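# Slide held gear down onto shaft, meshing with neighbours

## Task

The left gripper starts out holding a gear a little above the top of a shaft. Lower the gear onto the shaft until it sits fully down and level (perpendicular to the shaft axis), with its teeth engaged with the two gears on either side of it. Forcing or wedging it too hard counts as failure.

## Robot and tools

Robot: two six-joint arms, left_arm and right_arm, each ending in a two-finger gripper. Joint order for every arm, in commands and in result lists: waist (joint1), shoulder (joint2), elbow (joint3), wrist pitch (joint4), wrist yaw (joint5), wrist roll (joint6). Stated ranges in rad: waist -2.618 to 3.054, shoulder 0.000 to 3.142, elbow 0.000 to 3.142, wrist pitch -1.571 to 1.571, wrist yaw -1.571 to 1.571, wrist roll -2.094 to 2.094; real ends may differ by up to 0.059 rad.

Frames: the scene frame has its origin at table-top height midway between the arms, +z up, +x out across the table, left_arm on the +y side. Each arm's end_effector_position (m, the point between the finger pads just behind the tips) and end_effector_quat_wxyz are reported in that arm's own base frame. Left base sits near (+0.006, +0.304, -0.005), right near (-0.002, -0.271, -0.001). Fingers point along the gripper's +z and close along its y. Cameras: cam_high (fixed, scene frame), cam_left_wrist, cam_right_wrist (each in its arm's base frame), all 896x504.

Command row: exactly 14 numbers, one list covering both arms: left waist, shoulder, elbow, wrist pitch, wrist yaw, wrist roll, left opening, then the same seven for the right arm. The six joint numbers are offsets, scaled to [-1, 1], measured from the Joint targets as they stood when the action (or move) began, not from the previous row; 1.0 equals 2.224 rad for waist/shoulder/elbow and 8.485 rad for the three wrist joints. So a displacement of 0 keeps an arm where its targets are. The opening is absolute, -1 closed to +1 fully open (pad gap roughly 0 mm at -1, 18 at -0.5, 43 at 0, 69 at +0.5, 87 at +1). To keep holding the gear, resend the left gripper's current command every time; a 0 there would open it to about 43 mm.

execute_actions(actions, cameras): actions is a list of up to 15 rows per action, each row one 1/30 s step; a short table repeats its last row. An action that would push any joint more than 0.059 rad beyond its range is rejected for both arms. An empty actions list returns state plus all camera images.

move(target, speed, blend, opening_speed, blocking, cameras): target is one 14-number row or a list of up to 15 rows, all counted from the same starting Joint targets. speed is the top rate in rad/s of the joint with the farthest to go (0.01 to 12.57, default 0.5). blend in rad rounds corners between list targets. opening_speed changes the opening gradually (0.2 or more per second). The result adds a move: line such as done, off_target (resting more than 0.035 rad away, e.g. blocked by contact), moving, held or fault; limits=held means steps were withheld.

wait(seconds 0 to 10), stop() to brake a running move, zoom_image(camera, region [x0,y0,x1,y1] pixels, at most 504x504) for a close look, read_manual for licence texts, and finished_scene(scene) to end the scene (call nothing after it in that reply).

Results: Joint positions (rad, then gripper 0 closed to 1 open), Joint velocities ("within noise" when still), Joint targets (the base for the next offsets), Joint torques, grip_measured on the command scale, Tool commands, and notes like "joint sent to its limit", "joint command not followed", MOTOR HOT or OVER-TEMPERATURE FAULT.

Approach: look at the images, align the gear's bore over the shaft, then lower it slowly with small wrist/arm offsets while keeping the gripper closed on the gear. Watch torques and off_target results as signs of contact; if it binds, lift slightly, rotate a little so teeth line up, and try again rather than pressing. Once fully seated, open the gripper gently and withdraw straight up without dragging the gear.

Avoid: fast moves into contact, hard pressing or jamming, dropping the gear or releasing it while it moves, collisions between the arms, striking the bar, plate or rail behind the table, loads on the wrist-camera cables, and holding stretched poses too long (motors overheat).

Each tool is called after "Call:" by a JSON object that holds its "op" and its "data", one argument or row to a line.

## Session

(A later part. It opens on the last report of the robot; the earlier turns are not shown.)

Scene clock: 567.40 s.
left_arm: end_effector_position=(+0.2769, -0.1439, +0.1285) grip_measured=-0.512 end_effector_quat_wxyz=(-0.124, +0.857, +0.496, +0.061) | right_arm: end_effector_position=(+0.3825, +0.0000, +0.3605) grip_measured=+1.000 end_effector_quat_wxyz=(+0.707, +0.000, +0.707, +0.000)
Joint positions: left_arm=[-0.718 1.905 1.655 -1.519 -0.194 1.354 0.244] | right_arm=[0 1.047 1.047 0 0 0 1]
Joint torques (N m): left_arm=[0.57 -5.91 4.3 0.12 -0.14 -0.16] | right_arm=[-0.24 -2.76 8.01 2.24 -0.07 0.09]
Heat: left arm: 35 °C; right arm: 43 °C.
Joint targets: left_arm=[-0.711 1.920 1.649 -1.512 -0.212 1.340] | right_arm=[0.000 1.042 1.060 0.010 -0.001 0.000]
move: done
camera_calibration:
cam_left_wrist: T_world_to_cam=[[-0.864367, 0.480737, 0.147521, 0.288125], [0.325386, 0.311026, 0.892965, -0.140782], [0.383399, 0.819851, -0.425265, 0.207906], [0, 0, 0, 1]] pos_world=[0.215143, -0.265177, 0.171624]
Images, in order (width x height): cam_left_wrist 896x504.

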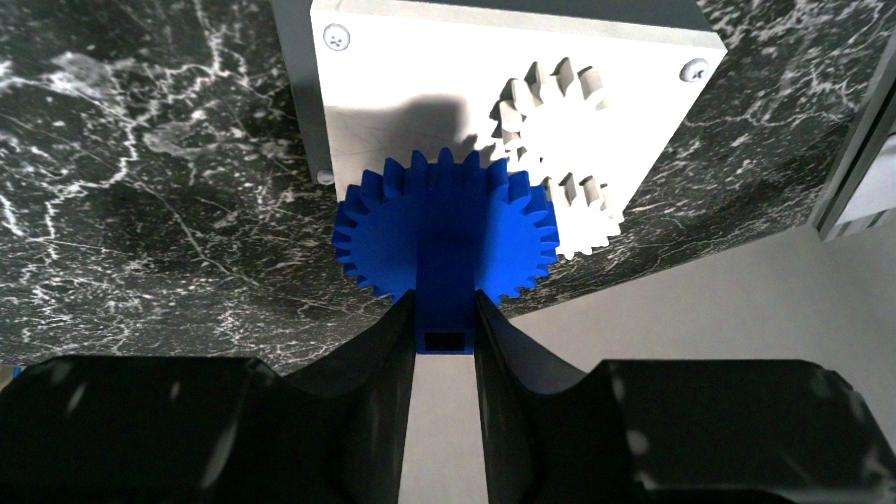

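Call:
{"op": "move", "data": {
  "target": [0.003,-0.0135,-0.0067,0.00143,0,0,-1,0,0,0,0,0,0,1],
  "speed": 0.08
}}

Scene clock: 583.30 s.
left_arm: end_effector_position=(+0.2768, -0.1424, +0.1249) grip_measured=-0.512 end_effector_quat_wxyz=(-0.125, +0.856, +0.498, +0.060) | right_arm: end_effector_position=(+0.3825, +0.0000, +0.3605) grip_measured=+1.000 end_effector_quat_wxyz=(+0.707, +0.000, +0.707, +0.000)
Joint positions: left_arm=[-0.714 1.905 1.64 -1.507 -0.194 1.354 0.244] | right_arm=[0 1.047 1.047 0 0 0 1]
Joint torques (N m): left_arm=[0.79 -8.28 4.34 0.08 -0.15 -0.14] | right_arm=[-0.24 -2.77 8.02 2.24 -0.07 0.1]
Heat: left arm: 35 °C; right arm: 43 °C.
Joint targets: left_arm=[-0.704 1.890 1.634 -1.500 -0.212 1.340] | right_arm=[0.000 1.042 1.060 0.010 -0.001 0.000]
move: done

Call:
{"op": "move", "data": {
  "target": [0.0007,-0.001,-0.0045,0.00095,0,0,-1,0,0,0,0,0,0,1],
  "speed": 0.08
}}

Call:
{"op": "move", "data": {
  "target": [0.0007,-0.001,-0.0045,0.00095,0,0,-1,0,0,0,0,0,0,1],
  "speed": 0.08,
  "cameras": ["cam_left_wrist"]
}}

Call:
{"op": "zoom_image", "data": {
  "camera": "cam_left_wrist",
  "region": [320, 30, 680, 340]
}}

Scene clock: 590.93 s.
left_arm: end_effector_position=(+0.2765, -0.1420, +0.1225) grip_measured=-0.512 end_effector_quat_wxyz=(-0.126, +0.856, +0.498, +0.060) | right_arm: end_effector_position=(+0.3825, +0.0000, +0.3605) grip_measured=+1.000 end_effector_quat_wxyz=(+0.707, +0.000, +0.707, +0.000)
Joint positions: left_arm=[-0.714 1.905 1.63 -1.499 -0.194 1.354 0.244] | right_arm=[0 1.047 1.047 0 0 0 1]
Joint torques (N m): left_arm=[0.95 -8.38 4.38 0.07 -0.14 -0.13] | right_arm=[-0.24 -2.77 8.02 2.24 -0.07 0.1]
Heat: left arm: 35 °C; right arm: 43 °C.
Joint targets: left_arm=[-0.703 1.888 1.624 -1.492 -0.212 1.340] | right_arm=[0.000 1.042 1.060 0.010 -0.001 0.000]
move: done

Scene clock: 591.63 s.
left_arm: end_effector_position=(+0.2764, -0.1408, +0.1201) grip_measured=-0.512 end_effector_quat_wxyz=(-0.127, +0.855, +0.499, +0.059) | right_arm: end_effector_position=(+0.3825, +0.0000, +0.3605) grip_measured=+1.000 end_effector_quat_wxyz=(+0.707, +0.000, +0.707, +0.000)
Joint positions: left_arm=[-0.711 1.905 1.62 -1.491 -0.194 1.354 0.244] | right_arm=[0 1.047 1.047 0 0 0 1]
Joint torques (N m): left_arm=[0.85 -8.59 4.29 0.09 -0.15 -0.17] | right_arm=[-0.24 -2.76 8.02 2.24 -0.06 0.09]
Heat: left arm: 35 °C; right arm: 43 °C.
Joint targets: left_arm=[-0.701 1.886 1.614 -1.484 -0.212 1.340] | right_arm=[0.000 1.042 1.060 0.010 -0.001 0.000]
move: done
camera_calibration:
cam_left_wrist: T_world_to_cam=[[-0.866789, 0.474116, 0.154568, 0.286305], [0.328212, 0.309036, 0.892622, -0.135155], [0.375439, 0.824446, -0.423479, 0.204606], [0, 0, 0, 1]] pos_world=[0.215708, -0.262661, 0.163035]
Images, in order (width x height): cam_left_wrist 896x504.

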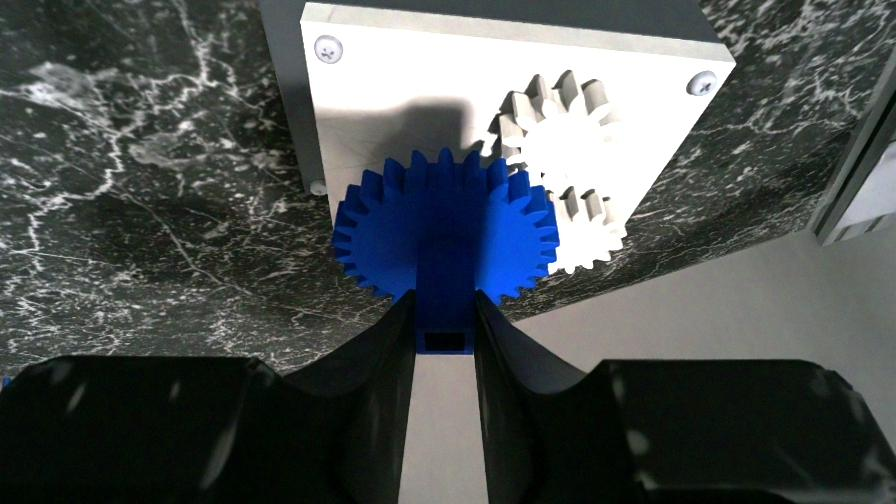

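Scaled by 1.400 from the camera's 896x504 image, which has a finer 1280x720 frame.

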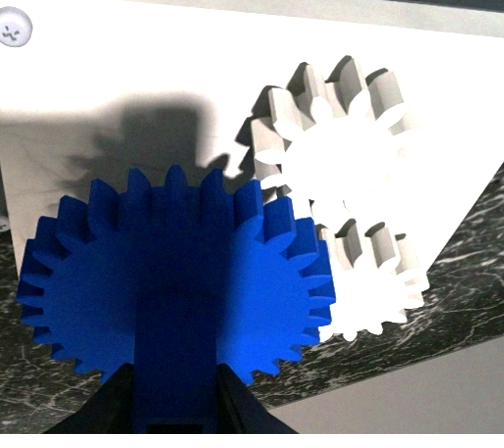

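Call:
{"op": "move", "data": {
  "target": [0.0007,-0.001,-0.0045,0.00095,0,0,-1,0,0,0,0,0,0,1],
  "speed": 0.08
}}

Call:
{"op": "move", "data": {
  "target": [0.0007,-0.001,-0.0035,0.0007,0,0,-1,0,0,0,0,0,0,1],
  "speed": 0.08
}}

Scene clock: 599.07 s.
left_arm: end_effector_position=(+0.2763, -0.1404, +0.1181) grip_measured=-0.512 end_effector_quat_wxyz=(-0.128, +0.855, +0.499, +0.060) | right_arm: end_effector_position=(+0.3825, +0.0000, +0.3605) grip_measured=+1.000 end_effector_quat_wxyz=(+0.707, +0.000, +0.707, +0.000)
Joint positions: left_arm=[-0.711 1.905 1.612 -1.484 -0.196 1.354 0.244] | right_arm=[0 1.047 1.047 0 0 0 1]
Joint torques (N m): left_arm=[0.95 -8.87 4.16 0.1 -0.11 -0.17] | right_arm=[-0.24 -2.76 8.02 2.24 -0.06 0.1]
Heat: left arm: 36 °C; right arm: 43 °C.
Joint targets: left_arm=[-0.700 1.884 1.604 -1.476 -0.211 1.340] | right_arm=[0.000 1.042 1.060 0.010 -0.001 0.000]
move: done

Scene clock: 599.77 s.
left_arm: end_effector_position=(+0.2777, -0.1388, +0.1162) grip_measured=-0.512 end_effector_quat_wxyz=(-0.128, +0.854, +0.500, +0.063) | right_arm: end_effector_position=(+0.3825, +0.0000, +0.3605) grip_measured=+1.000 end_effector_quat_wxyz=(+0.707, +0.000, +0.707, +0.000)
Joint positions: left_arm=[-0.708 1.905 1.603 -1.473 -0.202 1.354 0.244] | right_arm=[0 1.047 1.047 0 0 0 1]
Joint torques (N m): left_arm=[0.75 -8.91 4.27 0.05 -0.07 -0.15] | right_arm=[-0.24 -2.76 8.02 2.24 -0.06 0.09]
Heat: left arm: 36 °C; right arm: 43 °C.
Joint targets: left_arm=[-0.698 1.881 1.596 -1.470 -0.211 1.340] | right_arm=[0.000 1.042 1.060 0.010 -0.001 0.000]
move: done

Call:
{"op": "move", "data": {
  "target": [0,0,-0.0035,0.0007,0,0,-1,0,0,0,0,0,0,1],
  "speed": 0.08,
  "cameras": ["cam_left_wrist","cam_high"]
}}

Call:
{"op": "zoom_image", "data": {
  "camera": "cam_left_wrist",
  "region": [320, 30, 680, 340]
}}

Scene clock: 604.43 s.
left_arm: end_effector_position=(+0.2776, -0.1387, +0.1143) grip_measured=-0.512 end_effector_quat_wxyz=(-0.128, +0.854, +0.500, +0.063) | right_arm: end_effector_position=(+0.3825, +0.0000, +0.3605) grip_measured=+1.000 end_effector_quat_wxyz=(+0.707, +0.000, +0.707, +0.000)
Joint positions: left_arm=[-0.708 1.905 1.595 -1.466 -0.202 1.354 0.244] | right_arm=[0 1.047 1.047 0 0 0 1]
Joint torques (N m): left_arm=[0.72 -9.03 4.18 0.04 -0.04 -0.17] | right_arm=[-0.24 -2.77 8.02 2.24 -0.07 0.09]
Heat: left arm: 37 °C; right arm: 43 °C.
Joint targets: left_arm=[-0.698 1.881 1.588 -1.464 -0.211 1.340] | right_arm=[0.000 1.042 1.060 0.010 -0.001 0.000]
move: done
camera_calibration:
cam_left_wrist: T_world_to_cam=[[-0.868807, 0.471038, 0.152638, 0.287597], [0.322906, 0.30529, 0.89584, -0.130476], [0.375376, 0.8276, -0.417339, 0.199743], [0, 0, 0, 1]] pos_world=[0.217018, -0.260944, 0.156348]
Images, in order (width x height): cam_high 896x504, cam_left_wrist 896x504.

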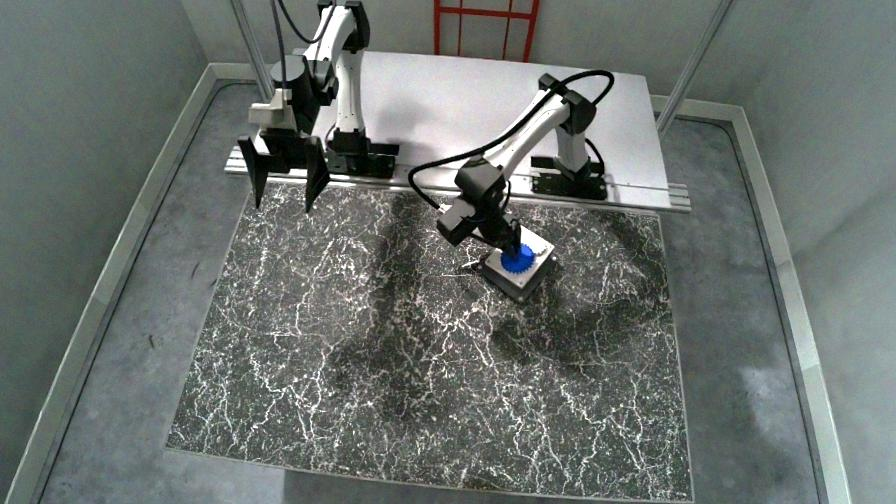

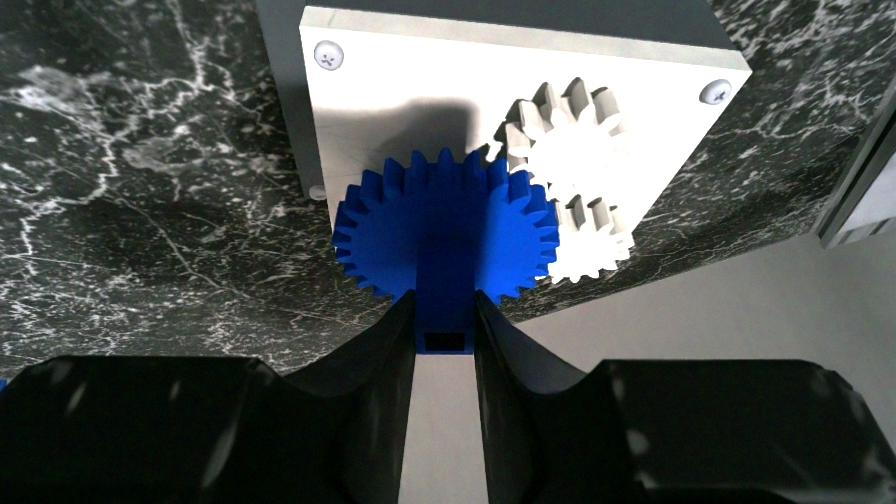

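Scaled by 1.400 from the camera's 896x504 image, which has a finer 1280x720 frame.

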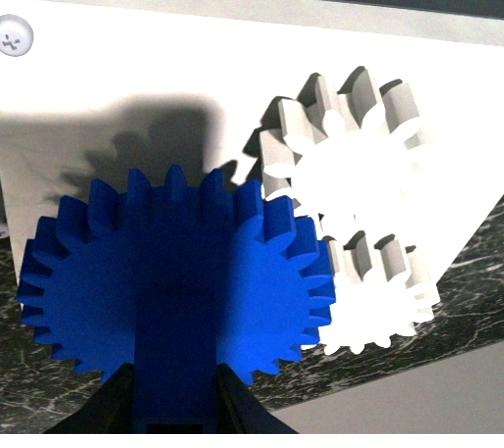

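Call:
{"op": "move", "data": {
  "target": [0.0005,-0.001,-0.0035,0.0007,0,0,-1,0,0,0,0,0,0,1],
  "speed": 0.08
}}

Call:
{"op": "move", "data": {
  "target": [0.0005,-0.001,-0.0035,0.0007,0,0,-1,0,0,0,0,0,0,1],
  "speed": 0.08,
  "cameras": ["cam_left_wrist"]
}}

Call:
{"op": "zoom_image", "data": {
  "camera": "cam_left_wrist",
  "region": [320, 30, 680, 340]
}}

Scene clock: 616.13 s.
left_arm: end_effector_position=(+0.2776, -0.1386, +0.1139) grip_measured=-0.512 end_effector_quat_wxyz=(-0.128, +0.854, +0.500, +0.063) | right_arm: end_effector_position=(+0.3825, +0.0000, +0.3605) grip_measured=+1.000 end_effector_quat_wxyz=(+0.707, +0.000, +0.707, +0.000)
Joint positions: left_arm=[-0.708 1.905 1.593 -1.464 -0.202 1.354 0.244] | right_arm=[0 1.047 1.047 0 0 0 1]
Joint torques (N m): left_arm=[0.87 -9.16 3.81 0.07 -0.07 -0.17] | right_arm=[-0.25 -2.77 8.02 2.24 -0.07 0.09]
Heat: left arm: 38 °C; right arm: 43 °C.
Joint targets: left_arm=[-0.697 1.879 1.580 -1.458 -0.212 1.340] | right_arm=[0.000 1.042 1.060 0.010 -0.001 0.000]
move: done

Scene clock: 616.83 s.
left_arm: end_effector_position=(+0.2777, -0.1381, +0.1135) grip_measured=-0.512 end_effector_quat_wxyz=(-0.129, +0.854, +0.500, +0.064) | right_arm: end_effector_position=(+0.3825, +0.0000, +0.3605) grip_measured=+1.000 end_effector_quat_wxyz=(+0.707, +0.000, +0.707, +0.000)
Joint positions: left_arm=[-0.708 1.905 1.591 -1.463 -0.205 1.354 0.244] | right_arm=[0 1.047 1.047 0 0 0 1]
Joint torques (N m): left_arm=[0.99 -9.4 3.38 0.15 -0.06 -0.17] | right_arm=[-0.24 -2.77 8.02 2.24 -0.07 0.09]
Heat: left arm: 38 °C; right arm: 43 °C.
Joint targets: left_arm=[-0.696 1.877 1.573 -1.452 -0.212 1.340] | right_arm=[0.000 1.042 1.060 0.010 -0.001 0.000]
move: done
camera_calibration:
cam_left_wrist: T_world_to_cam=[[-0.868719, 0.471038, 0.153136, 0.287494], [0.322106, 0.302397, 0.897109, -0.130311], [0.376265, 0.828661, -0.414422, 0.198536], [0, 0, 0, 1]] pos_world=[0.217023, -0.260533, 0.155155]
Images, in order (width x height): cam_left_wrist 896x504.

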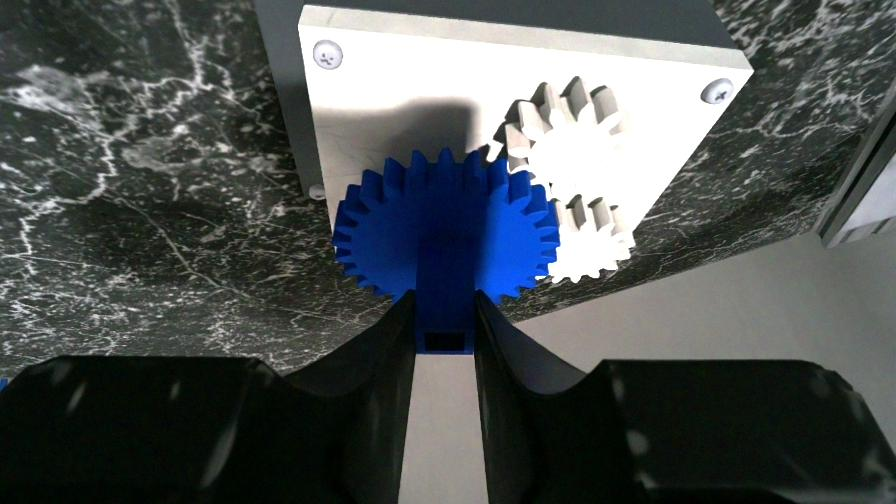

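Scaled by 1.400 from the camera's 896x504 image, which has a finer 1280x720 frame.

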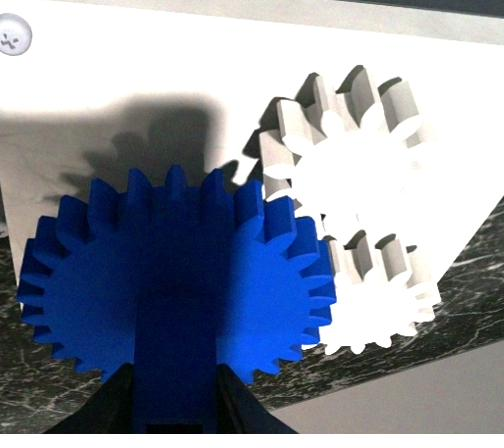

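Call:
{"op": "zoom_image", "data": {
  "camera": "cam_left_wrist",
  "region": [470, 130, 590, 290]
}}

Call:
{"op": "zoom_image", "data": {
  "camera": "cam_left_wrist",
  "region": [380, 120, 530, 210]
}}

Scaled by 3.150 from the camera's 896x504 image, which has a finer 1280x720 frame.

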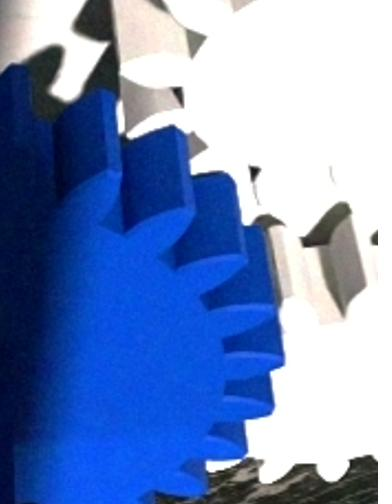

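Scaled by 3.360 from the camera's 896x504 image, which has a finer 1280x720 frame.

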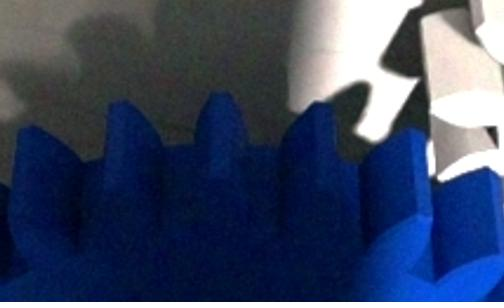

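Call:
{"op": "move", "data": {
  "target": [-0.0005,-0.0036,-0.004,0.0001,0,0.0093,-1,0,0,0,0,0,0,1],
  "speed": 0.08,
  "cameras": ["cam_left_wrist"]
}}

Call:
{"op": "zoom_image", "data": {
  "camera": "cam_left_wrist",
  "region": [470, 130, 590, 290]
}}

Scene clock: 647.67 s.
left_arm: end_effector_position=(+0.2782, -0.1379, +0.1134) grip_measured=-0.512 end_effector_quat_wxyz=(-0.130, +0.866, +0.479, +0.061) | right_arm: end_effector_position=(+0.3825, +0.0000, +0.3605) grip_measured=+1.000 end_effector_quat_wxyz=(+0.707, +0.000, +0.707, +0.000)
Joint positions: left_arm=[-0.708 1.896 1.581 -1.459 -0.205 1.404 0.244] | right_arm=[0 1.047 1.047 0 0 0 1]
Joint torques (N m): left_arm=[0.84 -9.21 3.6 0.11 -0.03 0.12] | right_arm=[-0.24 -2.76 8.02 2.24 -0.06 0.09]
Heat: left arm: 40 °C; right arm: 43 °C.
Joint targets: left_arm=[-0.697 1.869 1.564 -1.451 -0.212 1.419] | right_arm=[0.000 1.042 1.060 0.010 -0.001 0.000]
move: done
camera_calibration:
cam_left_wrist: T_world_to_cam=[[-0.843146, 0.512455, 0.162768, 0.285306], [0.34721, 0.287774, 0.892542, -0.138872], [0.410548, 0.809058, -0.420565, 0.186512], [0, 0, 0, 1]] pos_world=[0.212201, -0.257142, 0.15595]
Images, in order (width x height): cam_left_wrist 896x504.

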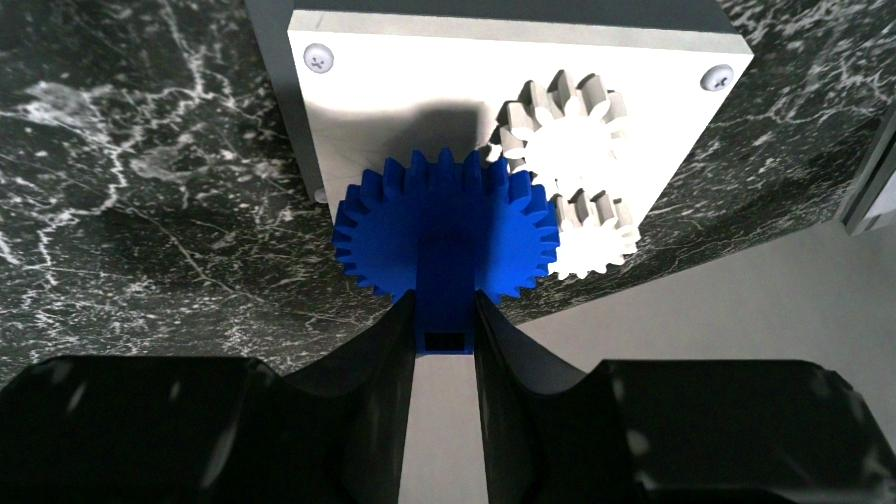

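Scaled by 3.150 from the camera's 896x504 image, which has a finer 1280x720 frame.

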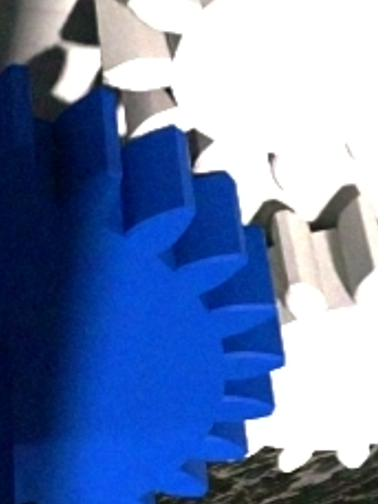

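Call:
{"op": "move", "data": {
  "target": [-0.0005,-0.0036,-0.0045,0.0002,0,0.0059,-1,0,0,0,0,0,0,1],
  "speed": 0.08
}}

Call:
{"op": "move", "data": {
  "target": [-0.0005,-0.0036,-0.0045,0.0002,0,0.0059,-1,0,0,0,0,0,0,1],
  "speed": 0.08,
  "cameras": ["cam_left_wrist"]
}}

Call:
{"op": "zoom_image", "data": {
  "camera": "cam_left_wrist",
  "region": [470, 130, 590, 290]
}}

Scene clock: 656.37 s.
left_arm: end_effector_position=(+0.2786, -0.1379, +0.1133) grip_measured=-0.512 end_effector_quat_wxyz=(-0.131, +0.878, +0.457, +0.058) | right_arm: end_effector_position=(+0.3825, +0.0000, +0.3605) grip_measured=+1.000 end_effector_quat_wxyz=(+0.707, +0.000, +0.707, +0.000)
Joint positions: left_arm=[-0.708 1.888 1.571 -1.456 -0.205 1.452 0.244] | right_arm=[0 1.047 1.047 0 0 0 1]
Joint torques (N m): left_arm=[0.77 -9.1 3.33 0.07 -0.03 0.15] | right_arm=[-0.25 -2.76 8.02 2.24 -0.07 0.1]
Heat: left arm: 41 °C; right arm: 43 °C.
Joint targets: left_arm=[-0.698 1.861 1.554 -1.449 -0.212 1.469] | right_arm=[0.000 1.042 1.060 0.010 -0.001 0.000]
move: done

Scene clock: 657.43 s.
left_arm: end_effector_position=(+0.2790, -0.1380, +0.1131) grip_measured=-0.512 end_effector_quat_wxyz=(-0.131, +0.889, +0.436, +0.056) | right_arm: end_effector_position=(+0.3825, +0.0000, +0.3605) grip_measured=+1.000 end_effector_quat_wxyz=(+0.707, +0.000, +0.707, +0.000)
Joint positions: left_arm=[-0.708 1.88 1.561 -1.452 -0.205 1.502 0.244] | right_arm=[0 1.047 1.047 0 0 0 1]
Joint torques (N m): left_arm=[0.69 -9.03 3.49 0.06 -0.03 0.14] | right_arm=[-0.24 -2.76 8.02 2.24 -0.06 0.09]
Heat: left arm: 41 °C; right arm: 43 °C.
Joint targets: left_arm=[-0.699 1.853 1.544 -1.447 -0.212 1.518] | right_arm=[0.000 1.042 1.060 0.010 -0.001 0.000]
move: done
camera_calibration:
cam_left_wrist: T_world_to_cam=[[-0.787006, 0.589873, 0.180753, 0.279115], [0.394915, 0.256575, 0.882163, -0.155263], [0.473987, 0.765649, -0.434876, 0.164], [0, 0, 0, 1]] pos_world=[0.203247, -0.250372, 0.157836]
Images, in order (width x height): cam_left_wrist 896x504.

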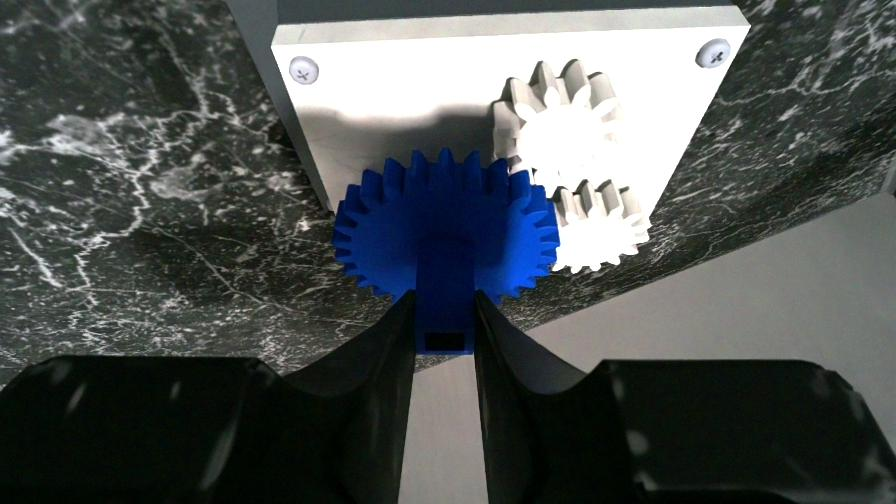

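Scaled by 3.150 from the camera's 896x504 image, which has a finer 1280x720 frame.

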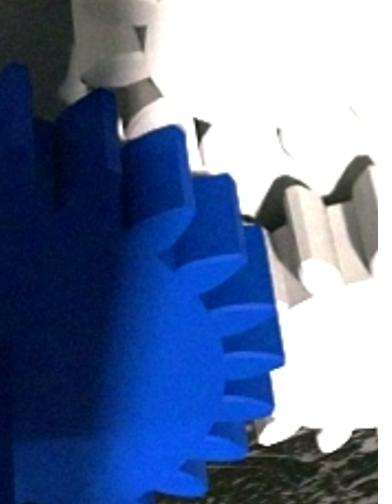

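Call:
{"op": "move", "data": {
  "target": [0.0054,0,0,0,0,0,-1,0,0,0,0,0,0,1],
  "speed": 0.08
}}

Scene clock: 663.27 s.
left_arm: end_effector_position=(+0.2792, -0.1377, +0.1130) grip_measured=-0.512 end_effector_quat_wxyz=(-0.131, +0.889, +0.436, +0.055) | right_arm: end_effector_position=(+0.3825, +0.0000, +0.3605) grip_measured=+1.000 end_effector_quat_wxyz=(+0.707, +0.000, +0.707, +0.000)
Joint positions: left_arm=[-0.706 1.88 1.561 -1.452 -0.205 1.503 0.244] | right_arm=[0 1.047 1.047 0 0 0 1]
Joint torques (N m): left_arm=[1.66 -9.09 3.43 0.04 -0.03 0.18] | right_arm=[-0.24 -2.76 8.02 2.24 -0.06 0.09]
Heat: left arm: 41 °C; right arm: 43 °C.
Joint targets: left_arm=[-0.687 1.853 1.544 -1.447 -0.212 1.518] | right_arm=[0.000 1.042 1.060 0.010 -0.001 0.000]
move: done

Call:
{"op": "move", "data": {
  "target": [
    [-0.0054,0,0,0,0,0,-1,0,0,0,0,0,0,1],
    [-0.0056,-0.0036,-0.0043,0.0002,0,0.0059,-1,0,0,0,0,0,0,1]
  ],
  "speed": 0.08
}}

Call:
{"op": "move", "data": {
  "target": [-0.0003,-0.0036,-0.0043,0.0002,0,0.0059,-1,0,0,0,0,0,0,1],
  "speed": 0.08,
  "cameras": ["cam_left_wrist"]
}}

Call:
{"op": "zoom_image", "data": {
  "camera": "cam_left_wrist",
  "region": [470, 130, 590, 290]
}}

Scene clock: 675.50 s.
left_arm: end_effector_position=(+0.2786, -0.1375, +0.1110) grip_measured=-0.512 end_effector_quat_wxyz=(-0.134, +0.899, +0.413, +0.050) | right_arm: end_effector_position=(+0.3825, +0.0000, +0.3605) grip_measured=+1.000 end_effector_quat_wxyz=(+0.707, +0.000, +0.707, +0.000)
Joint positions: left_arm=[-0.706 1.874 1.546 -1.447 -0.203 1.553 0.244] | right_arm=[0 1.047 1.047 0 0 0 1]
Joint torques (N m): left_arm=[0.51 -9.22 3.89 0.03 -0.06 0.17] | right_arm=[-0.25 -2.77 8.02 2.24 -0.07 0.1]
Heat: left arm: 42 °C; right arm: 43 °C.
Joint targets: left_arm=[-0.700 1.845 1.534 -1.446 -0.212 1.569] | right_arm=[0.000 1.042 1.060 0.010 -0.001 0.000]
move: done

Scene clock: 676.57 s.
left_arm: end_effector_position=(+0.2783, -0.1372, +0.1081) grip_measured=-0.512 end_effector_quat_wxyz=(-0.138, +0.909, +0.391, +0.045) | right_arm: end_effector_position=(+0.3825, +0.0000, +0.3605) grip_measured=+1.000 end_effector_quat_wxyz=(+0.707, +0.000, +0.707, +0.000)
Joint positions: left_arm=[-0.706 1.872 1.532 -1.442 -0.203 1.602 0.244] | right_arm=[0 1.047 1.047 0 0 0 1]
Joint torques (N m): left_arm=[0.35 -9.62 4.22 -0.04 -0.04 0.17] | right_arm=[-0.24 -2.77 8.01 2.24 -0.06 0.09]
Heat: left arm: 42 °C; right arm: 43 °C.
Joint targets: left_arm=[-0.700 1.837 1.525 -1.444 -0.212 1.619] | right_arm=[0.000 1.042 1.060 0.010 -0.001 0.000]
move: done
camera_calibration:
cam_left_wrist: T_world_to_cam=[[-0.720346, 0.66055, 0.2116, 0.266756], [0.450815, 0.214027, 0.866578, -0.170466], [0.52713, 0.719629, -0.45196, 0.142392], [0, 0, 0, 1]] pos_world=[0.193946, -0.242191, 0.155632]
Images, in order (width x height): cam_left_wrist 896x504.

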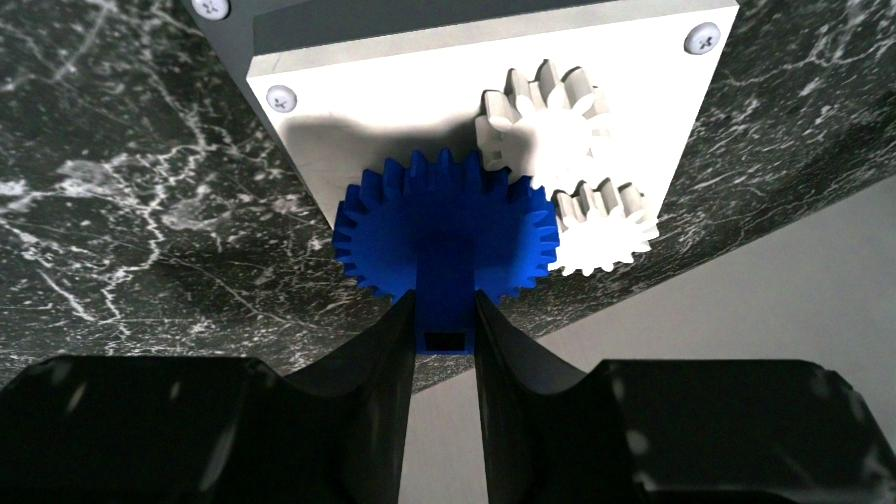

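Scaled by 3.150 from the camera's 896x504 image, which has a finer 1280x720 frame.

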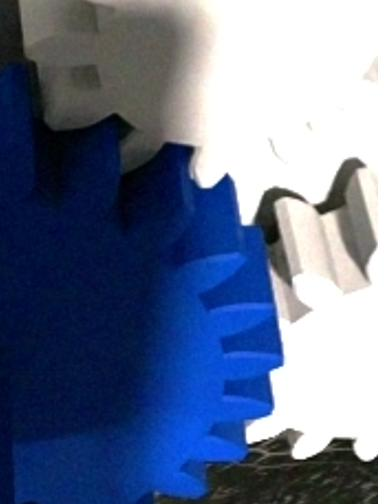

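Call:
{"op": "move", "data": {
  "target": [0.0005,-0.001,-0.0045,0.00095,0,0,-1,0,0,0,0,0,0,1],
  "speed": 0.08
}}

Call:
{"op": "move", "data": {
  "target": [0.0005,-0.001,-0.0045,0.00095,0,0,-1,0,0,0,0,0,0,1],
  "speed": 0.08
}}

Call:
{"op": "move", "data": {
  "target": [0.0005,-0.001,-0.0045,0.00095,0,0,-1,0,0,0,0,0,0,1],
  "speed": 0.08
}}

Call:
{"op": "move", "data": {
  "target": [0.0005,-0.001,-0.0045,0.00095,0,0,-1,0,0,0,0,0,0,1],
  "speed": 0.08,
  "cameras": ["cam_left_wrist"]
}}

Call:
{"op": "zoom_image", "data": {
  "camera": "cam_left_wrist",
  "region": [470, 130, 590, 290]
}}

Scene clock: 685.93 s.
left_arm: end_effector_position=(+0.2779, -0.1369, +0.1058) grip_measured=-0.512 end_effector_quat_wxyz=(-0.139, +0.909, +0.390, +0.045) | right_arm: end_effector_position=(+0.3825, +0.0000, +0.3605) grip_measured=+1.000 end_effector_quat_wxyz=(+0.707, +0.000, +0.707, +0.000)
Joint positions: left_arm=[-0.706 1.872 1.523 -1.434 -0.203 1.605 0.244] | right_arm=[0 1.047 1.047 0 0 0 1]
Joint torques (N m): left_arm=[0.59 -9.77 4.19 -0.02 -0.04 0.16] | right_arm=[-0.24 -2.76 8.02 2.24 -0.07 0.09]
Heat: left arm: 42 °C; right arm: 43 °C.
Joint targets: left_arm=[-0.699 1.835 1.515 -1.436 -0.212 1.619] | right_arm=[0.000 1.042 1.060 0.010 -0.001 0.000]
move: off_target (left_arm); left_arm: the shoulder is farthest, 0.037 rad from its target

Scene clock: 686.63 s.
left_arm: end_effector_position=(+0.2779, -0.1366, +0.1036) grip_measured=-0.512 end_effector_quat_wxyz=(-0.139, +0.909, +0.389, +0.046) | right_arm: end_effector_position=(+0.3825, +0.0000, +0.3605) grip_measured=+1.000 end_effector_quat_wxyz=(+0.707, +0.000, +0.707, +0.000)
Joint positions: left_arm=[-0.706 1.872 1.514 -1.425 -0.204 1.605 0.244] | right_arm=[0 1.047 1.047 0 0 0 1]
Joint torques (N m): left_arm=[0.61 -9.92 4.14 -0.05 -0.03 0.14] | right_arm=[-0.24 -2.77 8.01 2.23 -0.06 0.09]
Heat: left arm: 42 °C; right arm: 43 °C.
Joint targets: left_arm=[-0.698 1.832 1.505 -1.428 -0.212 1.619] | right_arm=[0.000 1.042 1.060 0.010 -0.001 0.000]
move: off_target (left_arm); left_arm: the shoulder is farthest, 0.039 rad from its target

Scene clock: 687.33 s.
left_arm: end_effector_position=(+0.2779, -0.1363, +0.1017) grip_measured=-0.512 end_effector_quat_wxyz=(-0.139, +0.910, +0.389, +0.046) | right_arm: end_effector_position=(+0.3825, +0.0000, +0.3605) grip_measured=+1.000 end_effector_quat_wxyz=(+0.707, +0.000, +0.707, +0.000)
Joint positions: left_arm=[-0.706 1.872 1.506 -1.417 -0.205 1.605 0.244] | right_arm=[0 1.047 1.047 0 0 0 1]
Joint torques (N m): left_arm=[0.64 -10.11 4.04 -0.02 -0.03 0.14] | right_arm=[-0.23 -2.76 8.01 2.24 -0.06 0.1]
Heat: left arm: 42 °C; right arm: 43 °C.
Joint targets: left_arm=[-0.697 1.830 1.495 -1.420 -0.212 1.619] | right_arm=[0.000 1.042 1.060 0.010 -0.001 0.000]
move: off_target (left_arm); left_arm: the shoulder is farthest, 0.042 rad from its target

Scene clock: 688.03 s.
left_arm: end_effector_position=(+0.2778, -0.1362, +0.1016) grip_measured=-0.512 end_effector_quat_wxyz=(-0.136, +0.910, +0.390, +0.048) | right_arm: end_effector_position=(+0.3825, +0.0000, +0.3605) grip_measured=+1.000 end_effector_quat_wxyz=(+0.707, +0.000, +0.707, +0.000)
Joint positions: left_arm=[-0.706 1.864 1.497 -1.408 -0.205 1.605 0.244] | right_arm=[0 1.047 1.047 0 0 0 1]
Joint torques (N m): left_arm=[0.81 -9.7 3.79 -0.04 -0.05 0.14] | right_arm=[-0.24 -2.76 8.02 2.24 -0.07 0.09]
Heat: left arm: 42 °C; right arm: 43 °C.
Joint targets: left_arm=[-0.696 1.828 1.485 -1.412 -0.212 1.619] | right_arm=[0.000 1.042 1.060 0.010 -0.001 0.000]
move: off_target (left_arm); left_arm: the shoulder is farthest, 0.036 rad from its target
camera_calibration:
cam_left_wrist: T_world_to_cam=[[-0.719263, 0.663512, 0.205941, 0.267758], [0.446562, 0.214466, 0.86867, -0.163812], [0.532206, 0.716768, -0.450557, 0.137102], [0, 0, 0, 1]] pos_world=[0.192774, -0.2408, 0.148928]
Images, in order (width x height): cam_left_wrist 896x504.

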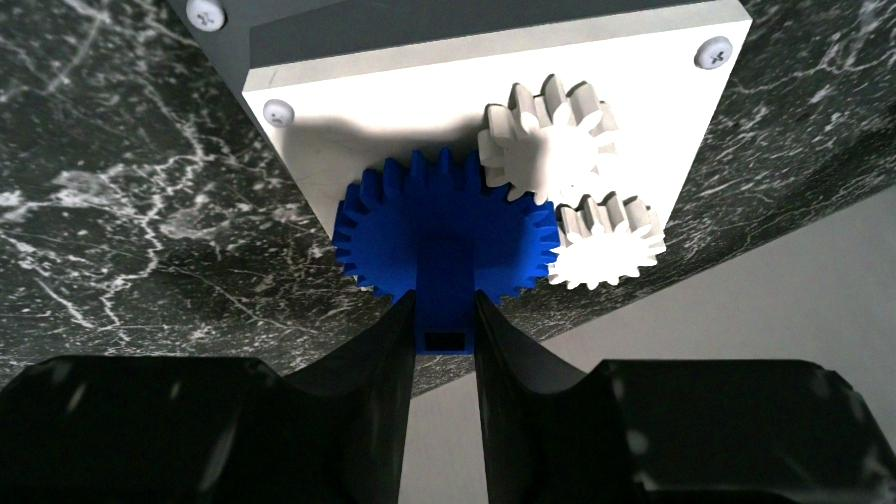

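Scaled by 3.150 from the camera's 896x504 image, which has a finer 1280x720 frame.

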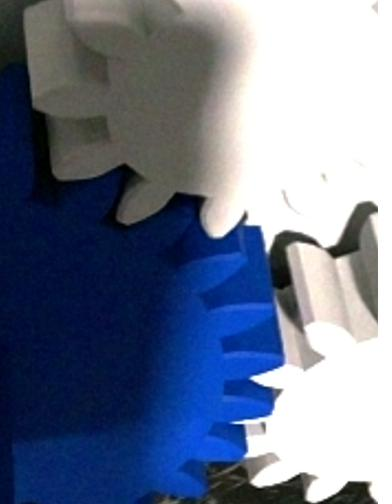

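Call:
{"op": "move", "data": {
  "target": [0.0002,-0.001,-0.0045,0.00095,0,0,-1,0,0,0,0,0,0,1],
  "speed": 0.08
}}

Scene clock: 698.47 s.
left_arm: end_effector_position=(+0.2776, -0.1360, +0.1016) grip_measured=-0.512 end_effector_quat_wxyz=(-0.133, +0.910, +0.390, +0.049) | right_arm: end_effector_position=(+0.3825, +0.0000, +0.3605) grip_measured=+1.000 end_effector_quat_wxyz=(+0.707, +0.000, +0.707, +0.000)
Joint positions: left_arm=[-0.706 1.858 1.489 -1.401 -0.205 1.606 0.244] | right_arm=[0 1.047 1.047 0 0 0 1]
Joint torques (N m): left_arm=[0.8 -9.26 3.7 -0.02 -0.01 0.12] | right_arm=[-0.24 -2.76 8.02 2.24 -0.07 0.1]
Heat: left arm: 44 °C; right arm: 43 °C.
Joint targets: left_arm=[-0.695 1.825 1.475 -1.404 -0.212 1.619] | right_arm=[0.000 1.042 1.060 0.010 -0.001 0.000]
move: done

Call:
{"op": "move", "data": {
  "target": [
    [-0.001,0.006,0.0045,-0.0006,0,0,-1,0,0,0,0,0,0,1],
    [-0.001,0.006,0.0045,-0.0006,0,0,-0.1,0,0,0,0,0,0,1]
  ],
  "speed": 0.1,
  "opening_speed": 0.5,
  "cameras": ["cam_left_wrist"]
}}

Call:
{"op": "zoom_image", "data": {
  "camera": "cam_left_wrist",
  "region": [320, 30, 680, 380]
}}

Scene clock: 709.20 s.
left_arm: end_effector_position=(+0.2776, -0.1360, +0.1016) grip_measured=-0.100 end_effector_quat_wxyz=(-0.133, +0.910, +0.390, +0.049) | right_arm: end_effector_position=(+0.3825, +0.0000, +0.3605) grip_measured=+1.000 end_effector_quat_wxyz=(+0.707, +0.000, +0.707, +0.000)
Joint positions: left_arm=[-0.706 1.858 1.489 -1.401 -0.205 1.606 0.45] | right_arm=[0 1.047 1.047 0 0 0 1]
Joint torques (N m): left_arm=[0.69 -8.2 4.44 -0.04 -0.03 0.13] | right_arm=[-0.24 -2.76 8.02 2.24 -0.07 0.09]
Heat: left arm: 45 °C; right arm: 43 °C.
Joint targets: left_arm=[-0.698 1.839 1.485 -1.409 -0.212 1.619] | right_arm=[0.000 1.042 1.060 0.010 -0.001 0.000]
move: done
camera_calibration:
cam_left_wrist: T_world_to_cam=[[-0.719961, 0.664577, 0.199985, 0.268505], [0.442625, 0.217751, 0.869867, -0.162348], [0.534547, 0.714788, -0.45093, 0.136155], [0, 0, 0, 1]] pos_world=[0.19239, -0.240413, 0.14892]
Images, in order (width x height): cam_left_wrist 896x504.

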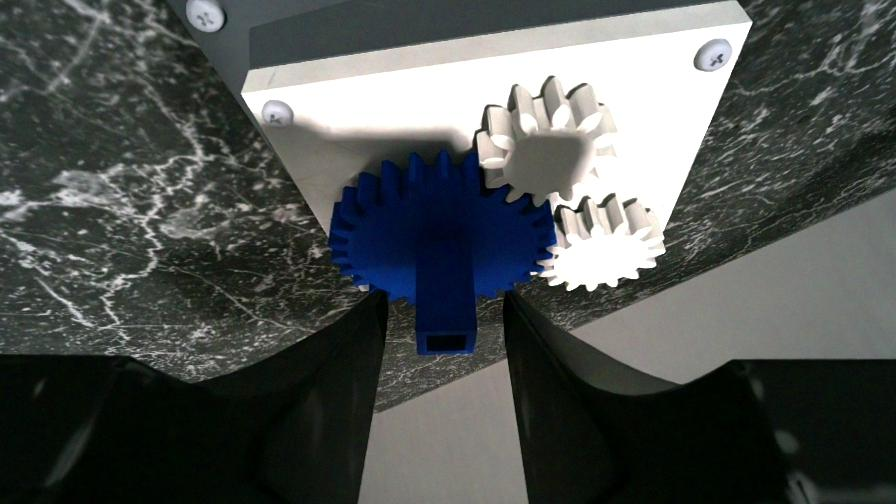

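Scaled by 1.400 from the camera's 896x504 image, which has a finer 1280x720 frame.

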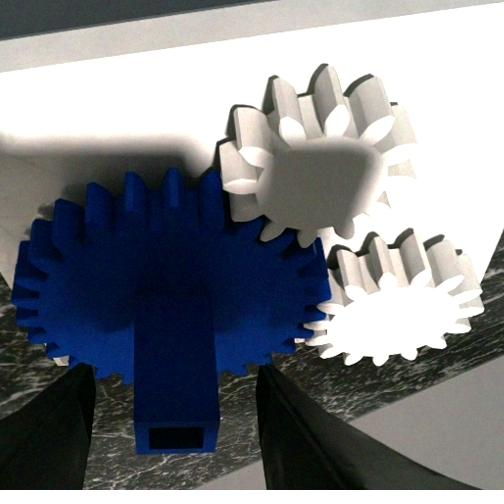

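Call:
{"op": "move", "data": {
  "target": [-0.0085,0.0121,0.0665,-0.0141,0,0,-0.1,0,0,0,0,0,0,1],
  "speed": 0.15,
  "cameras": ["cam_left_wrist"]
}}

Call:
{"op": "zoom_image", "data": {
  "camera": "cam_left_wrist",
  "region": [320, 30, 740, 380]
}}

Scene clock: 722.57 s.
left_arm: end_effector_position=(+0.2816, -0.1417, +0.1319) grip_measured=-0.100 end_effector_quat_wxyz=(-0.125, +0.911, +0.389, +0.053) | right_arm: end_effector_position=(+0.3825, +0.0000, +0.3605) grip_measured=+1.000 end_effector_quat_wxyz=(+0.707, +0.000, +0.707, +0.000)
Joint positions: left_arm=[-0.711 1.858 1.613 -1.506 -0.205 1.606 0.45] | right_arm=[0 1.047 1.047 0 0 0 1]
Joint torques (N m): left_arm=[-0.66 -6.11 6.38 -0.17 -0.03 0.14] | right_arm=[-0.24 -2.76 8.02 2.24 -0.07 0.09]
Heat: left arm: 44 °C; right arm: 43 °C.
Joint targets: left_arm=[-0.717 1.866 1.633 -1.528 -0.212 1.619] | right_arm=[0.000 1.042 1.060 0.010 -0.001 0.000]
move: done
camera_calibration:
cam_left_wrist: T_world_to_cam=[[-0.719013, 0.670728, 0.182056, 0.272062], [0.431728, 0.22577, 0.873292, -0.185483], [0.544639, 0.706507, -0.451904, 0.147702], [0, 0, 0, 1]] pos_world=[0.19525, -0.244956, 0.179198]
Images, in order (width x height): cam_left_wrist 896x504.

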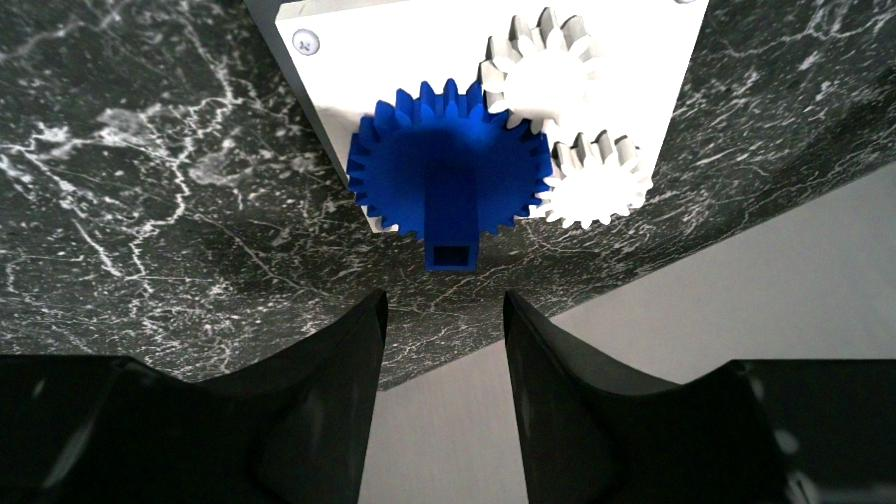

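Scaled by 1.200 from the camera's 896x504 image, which has a finer 1280x720 frame.

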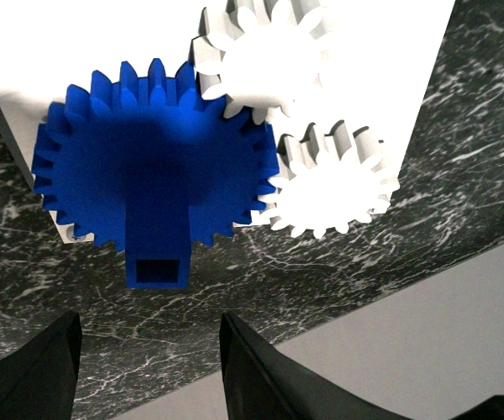

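Call:
{"op": "finished_scene", "data": {
  "scene": 1
}}

The scene is finished: the task was done.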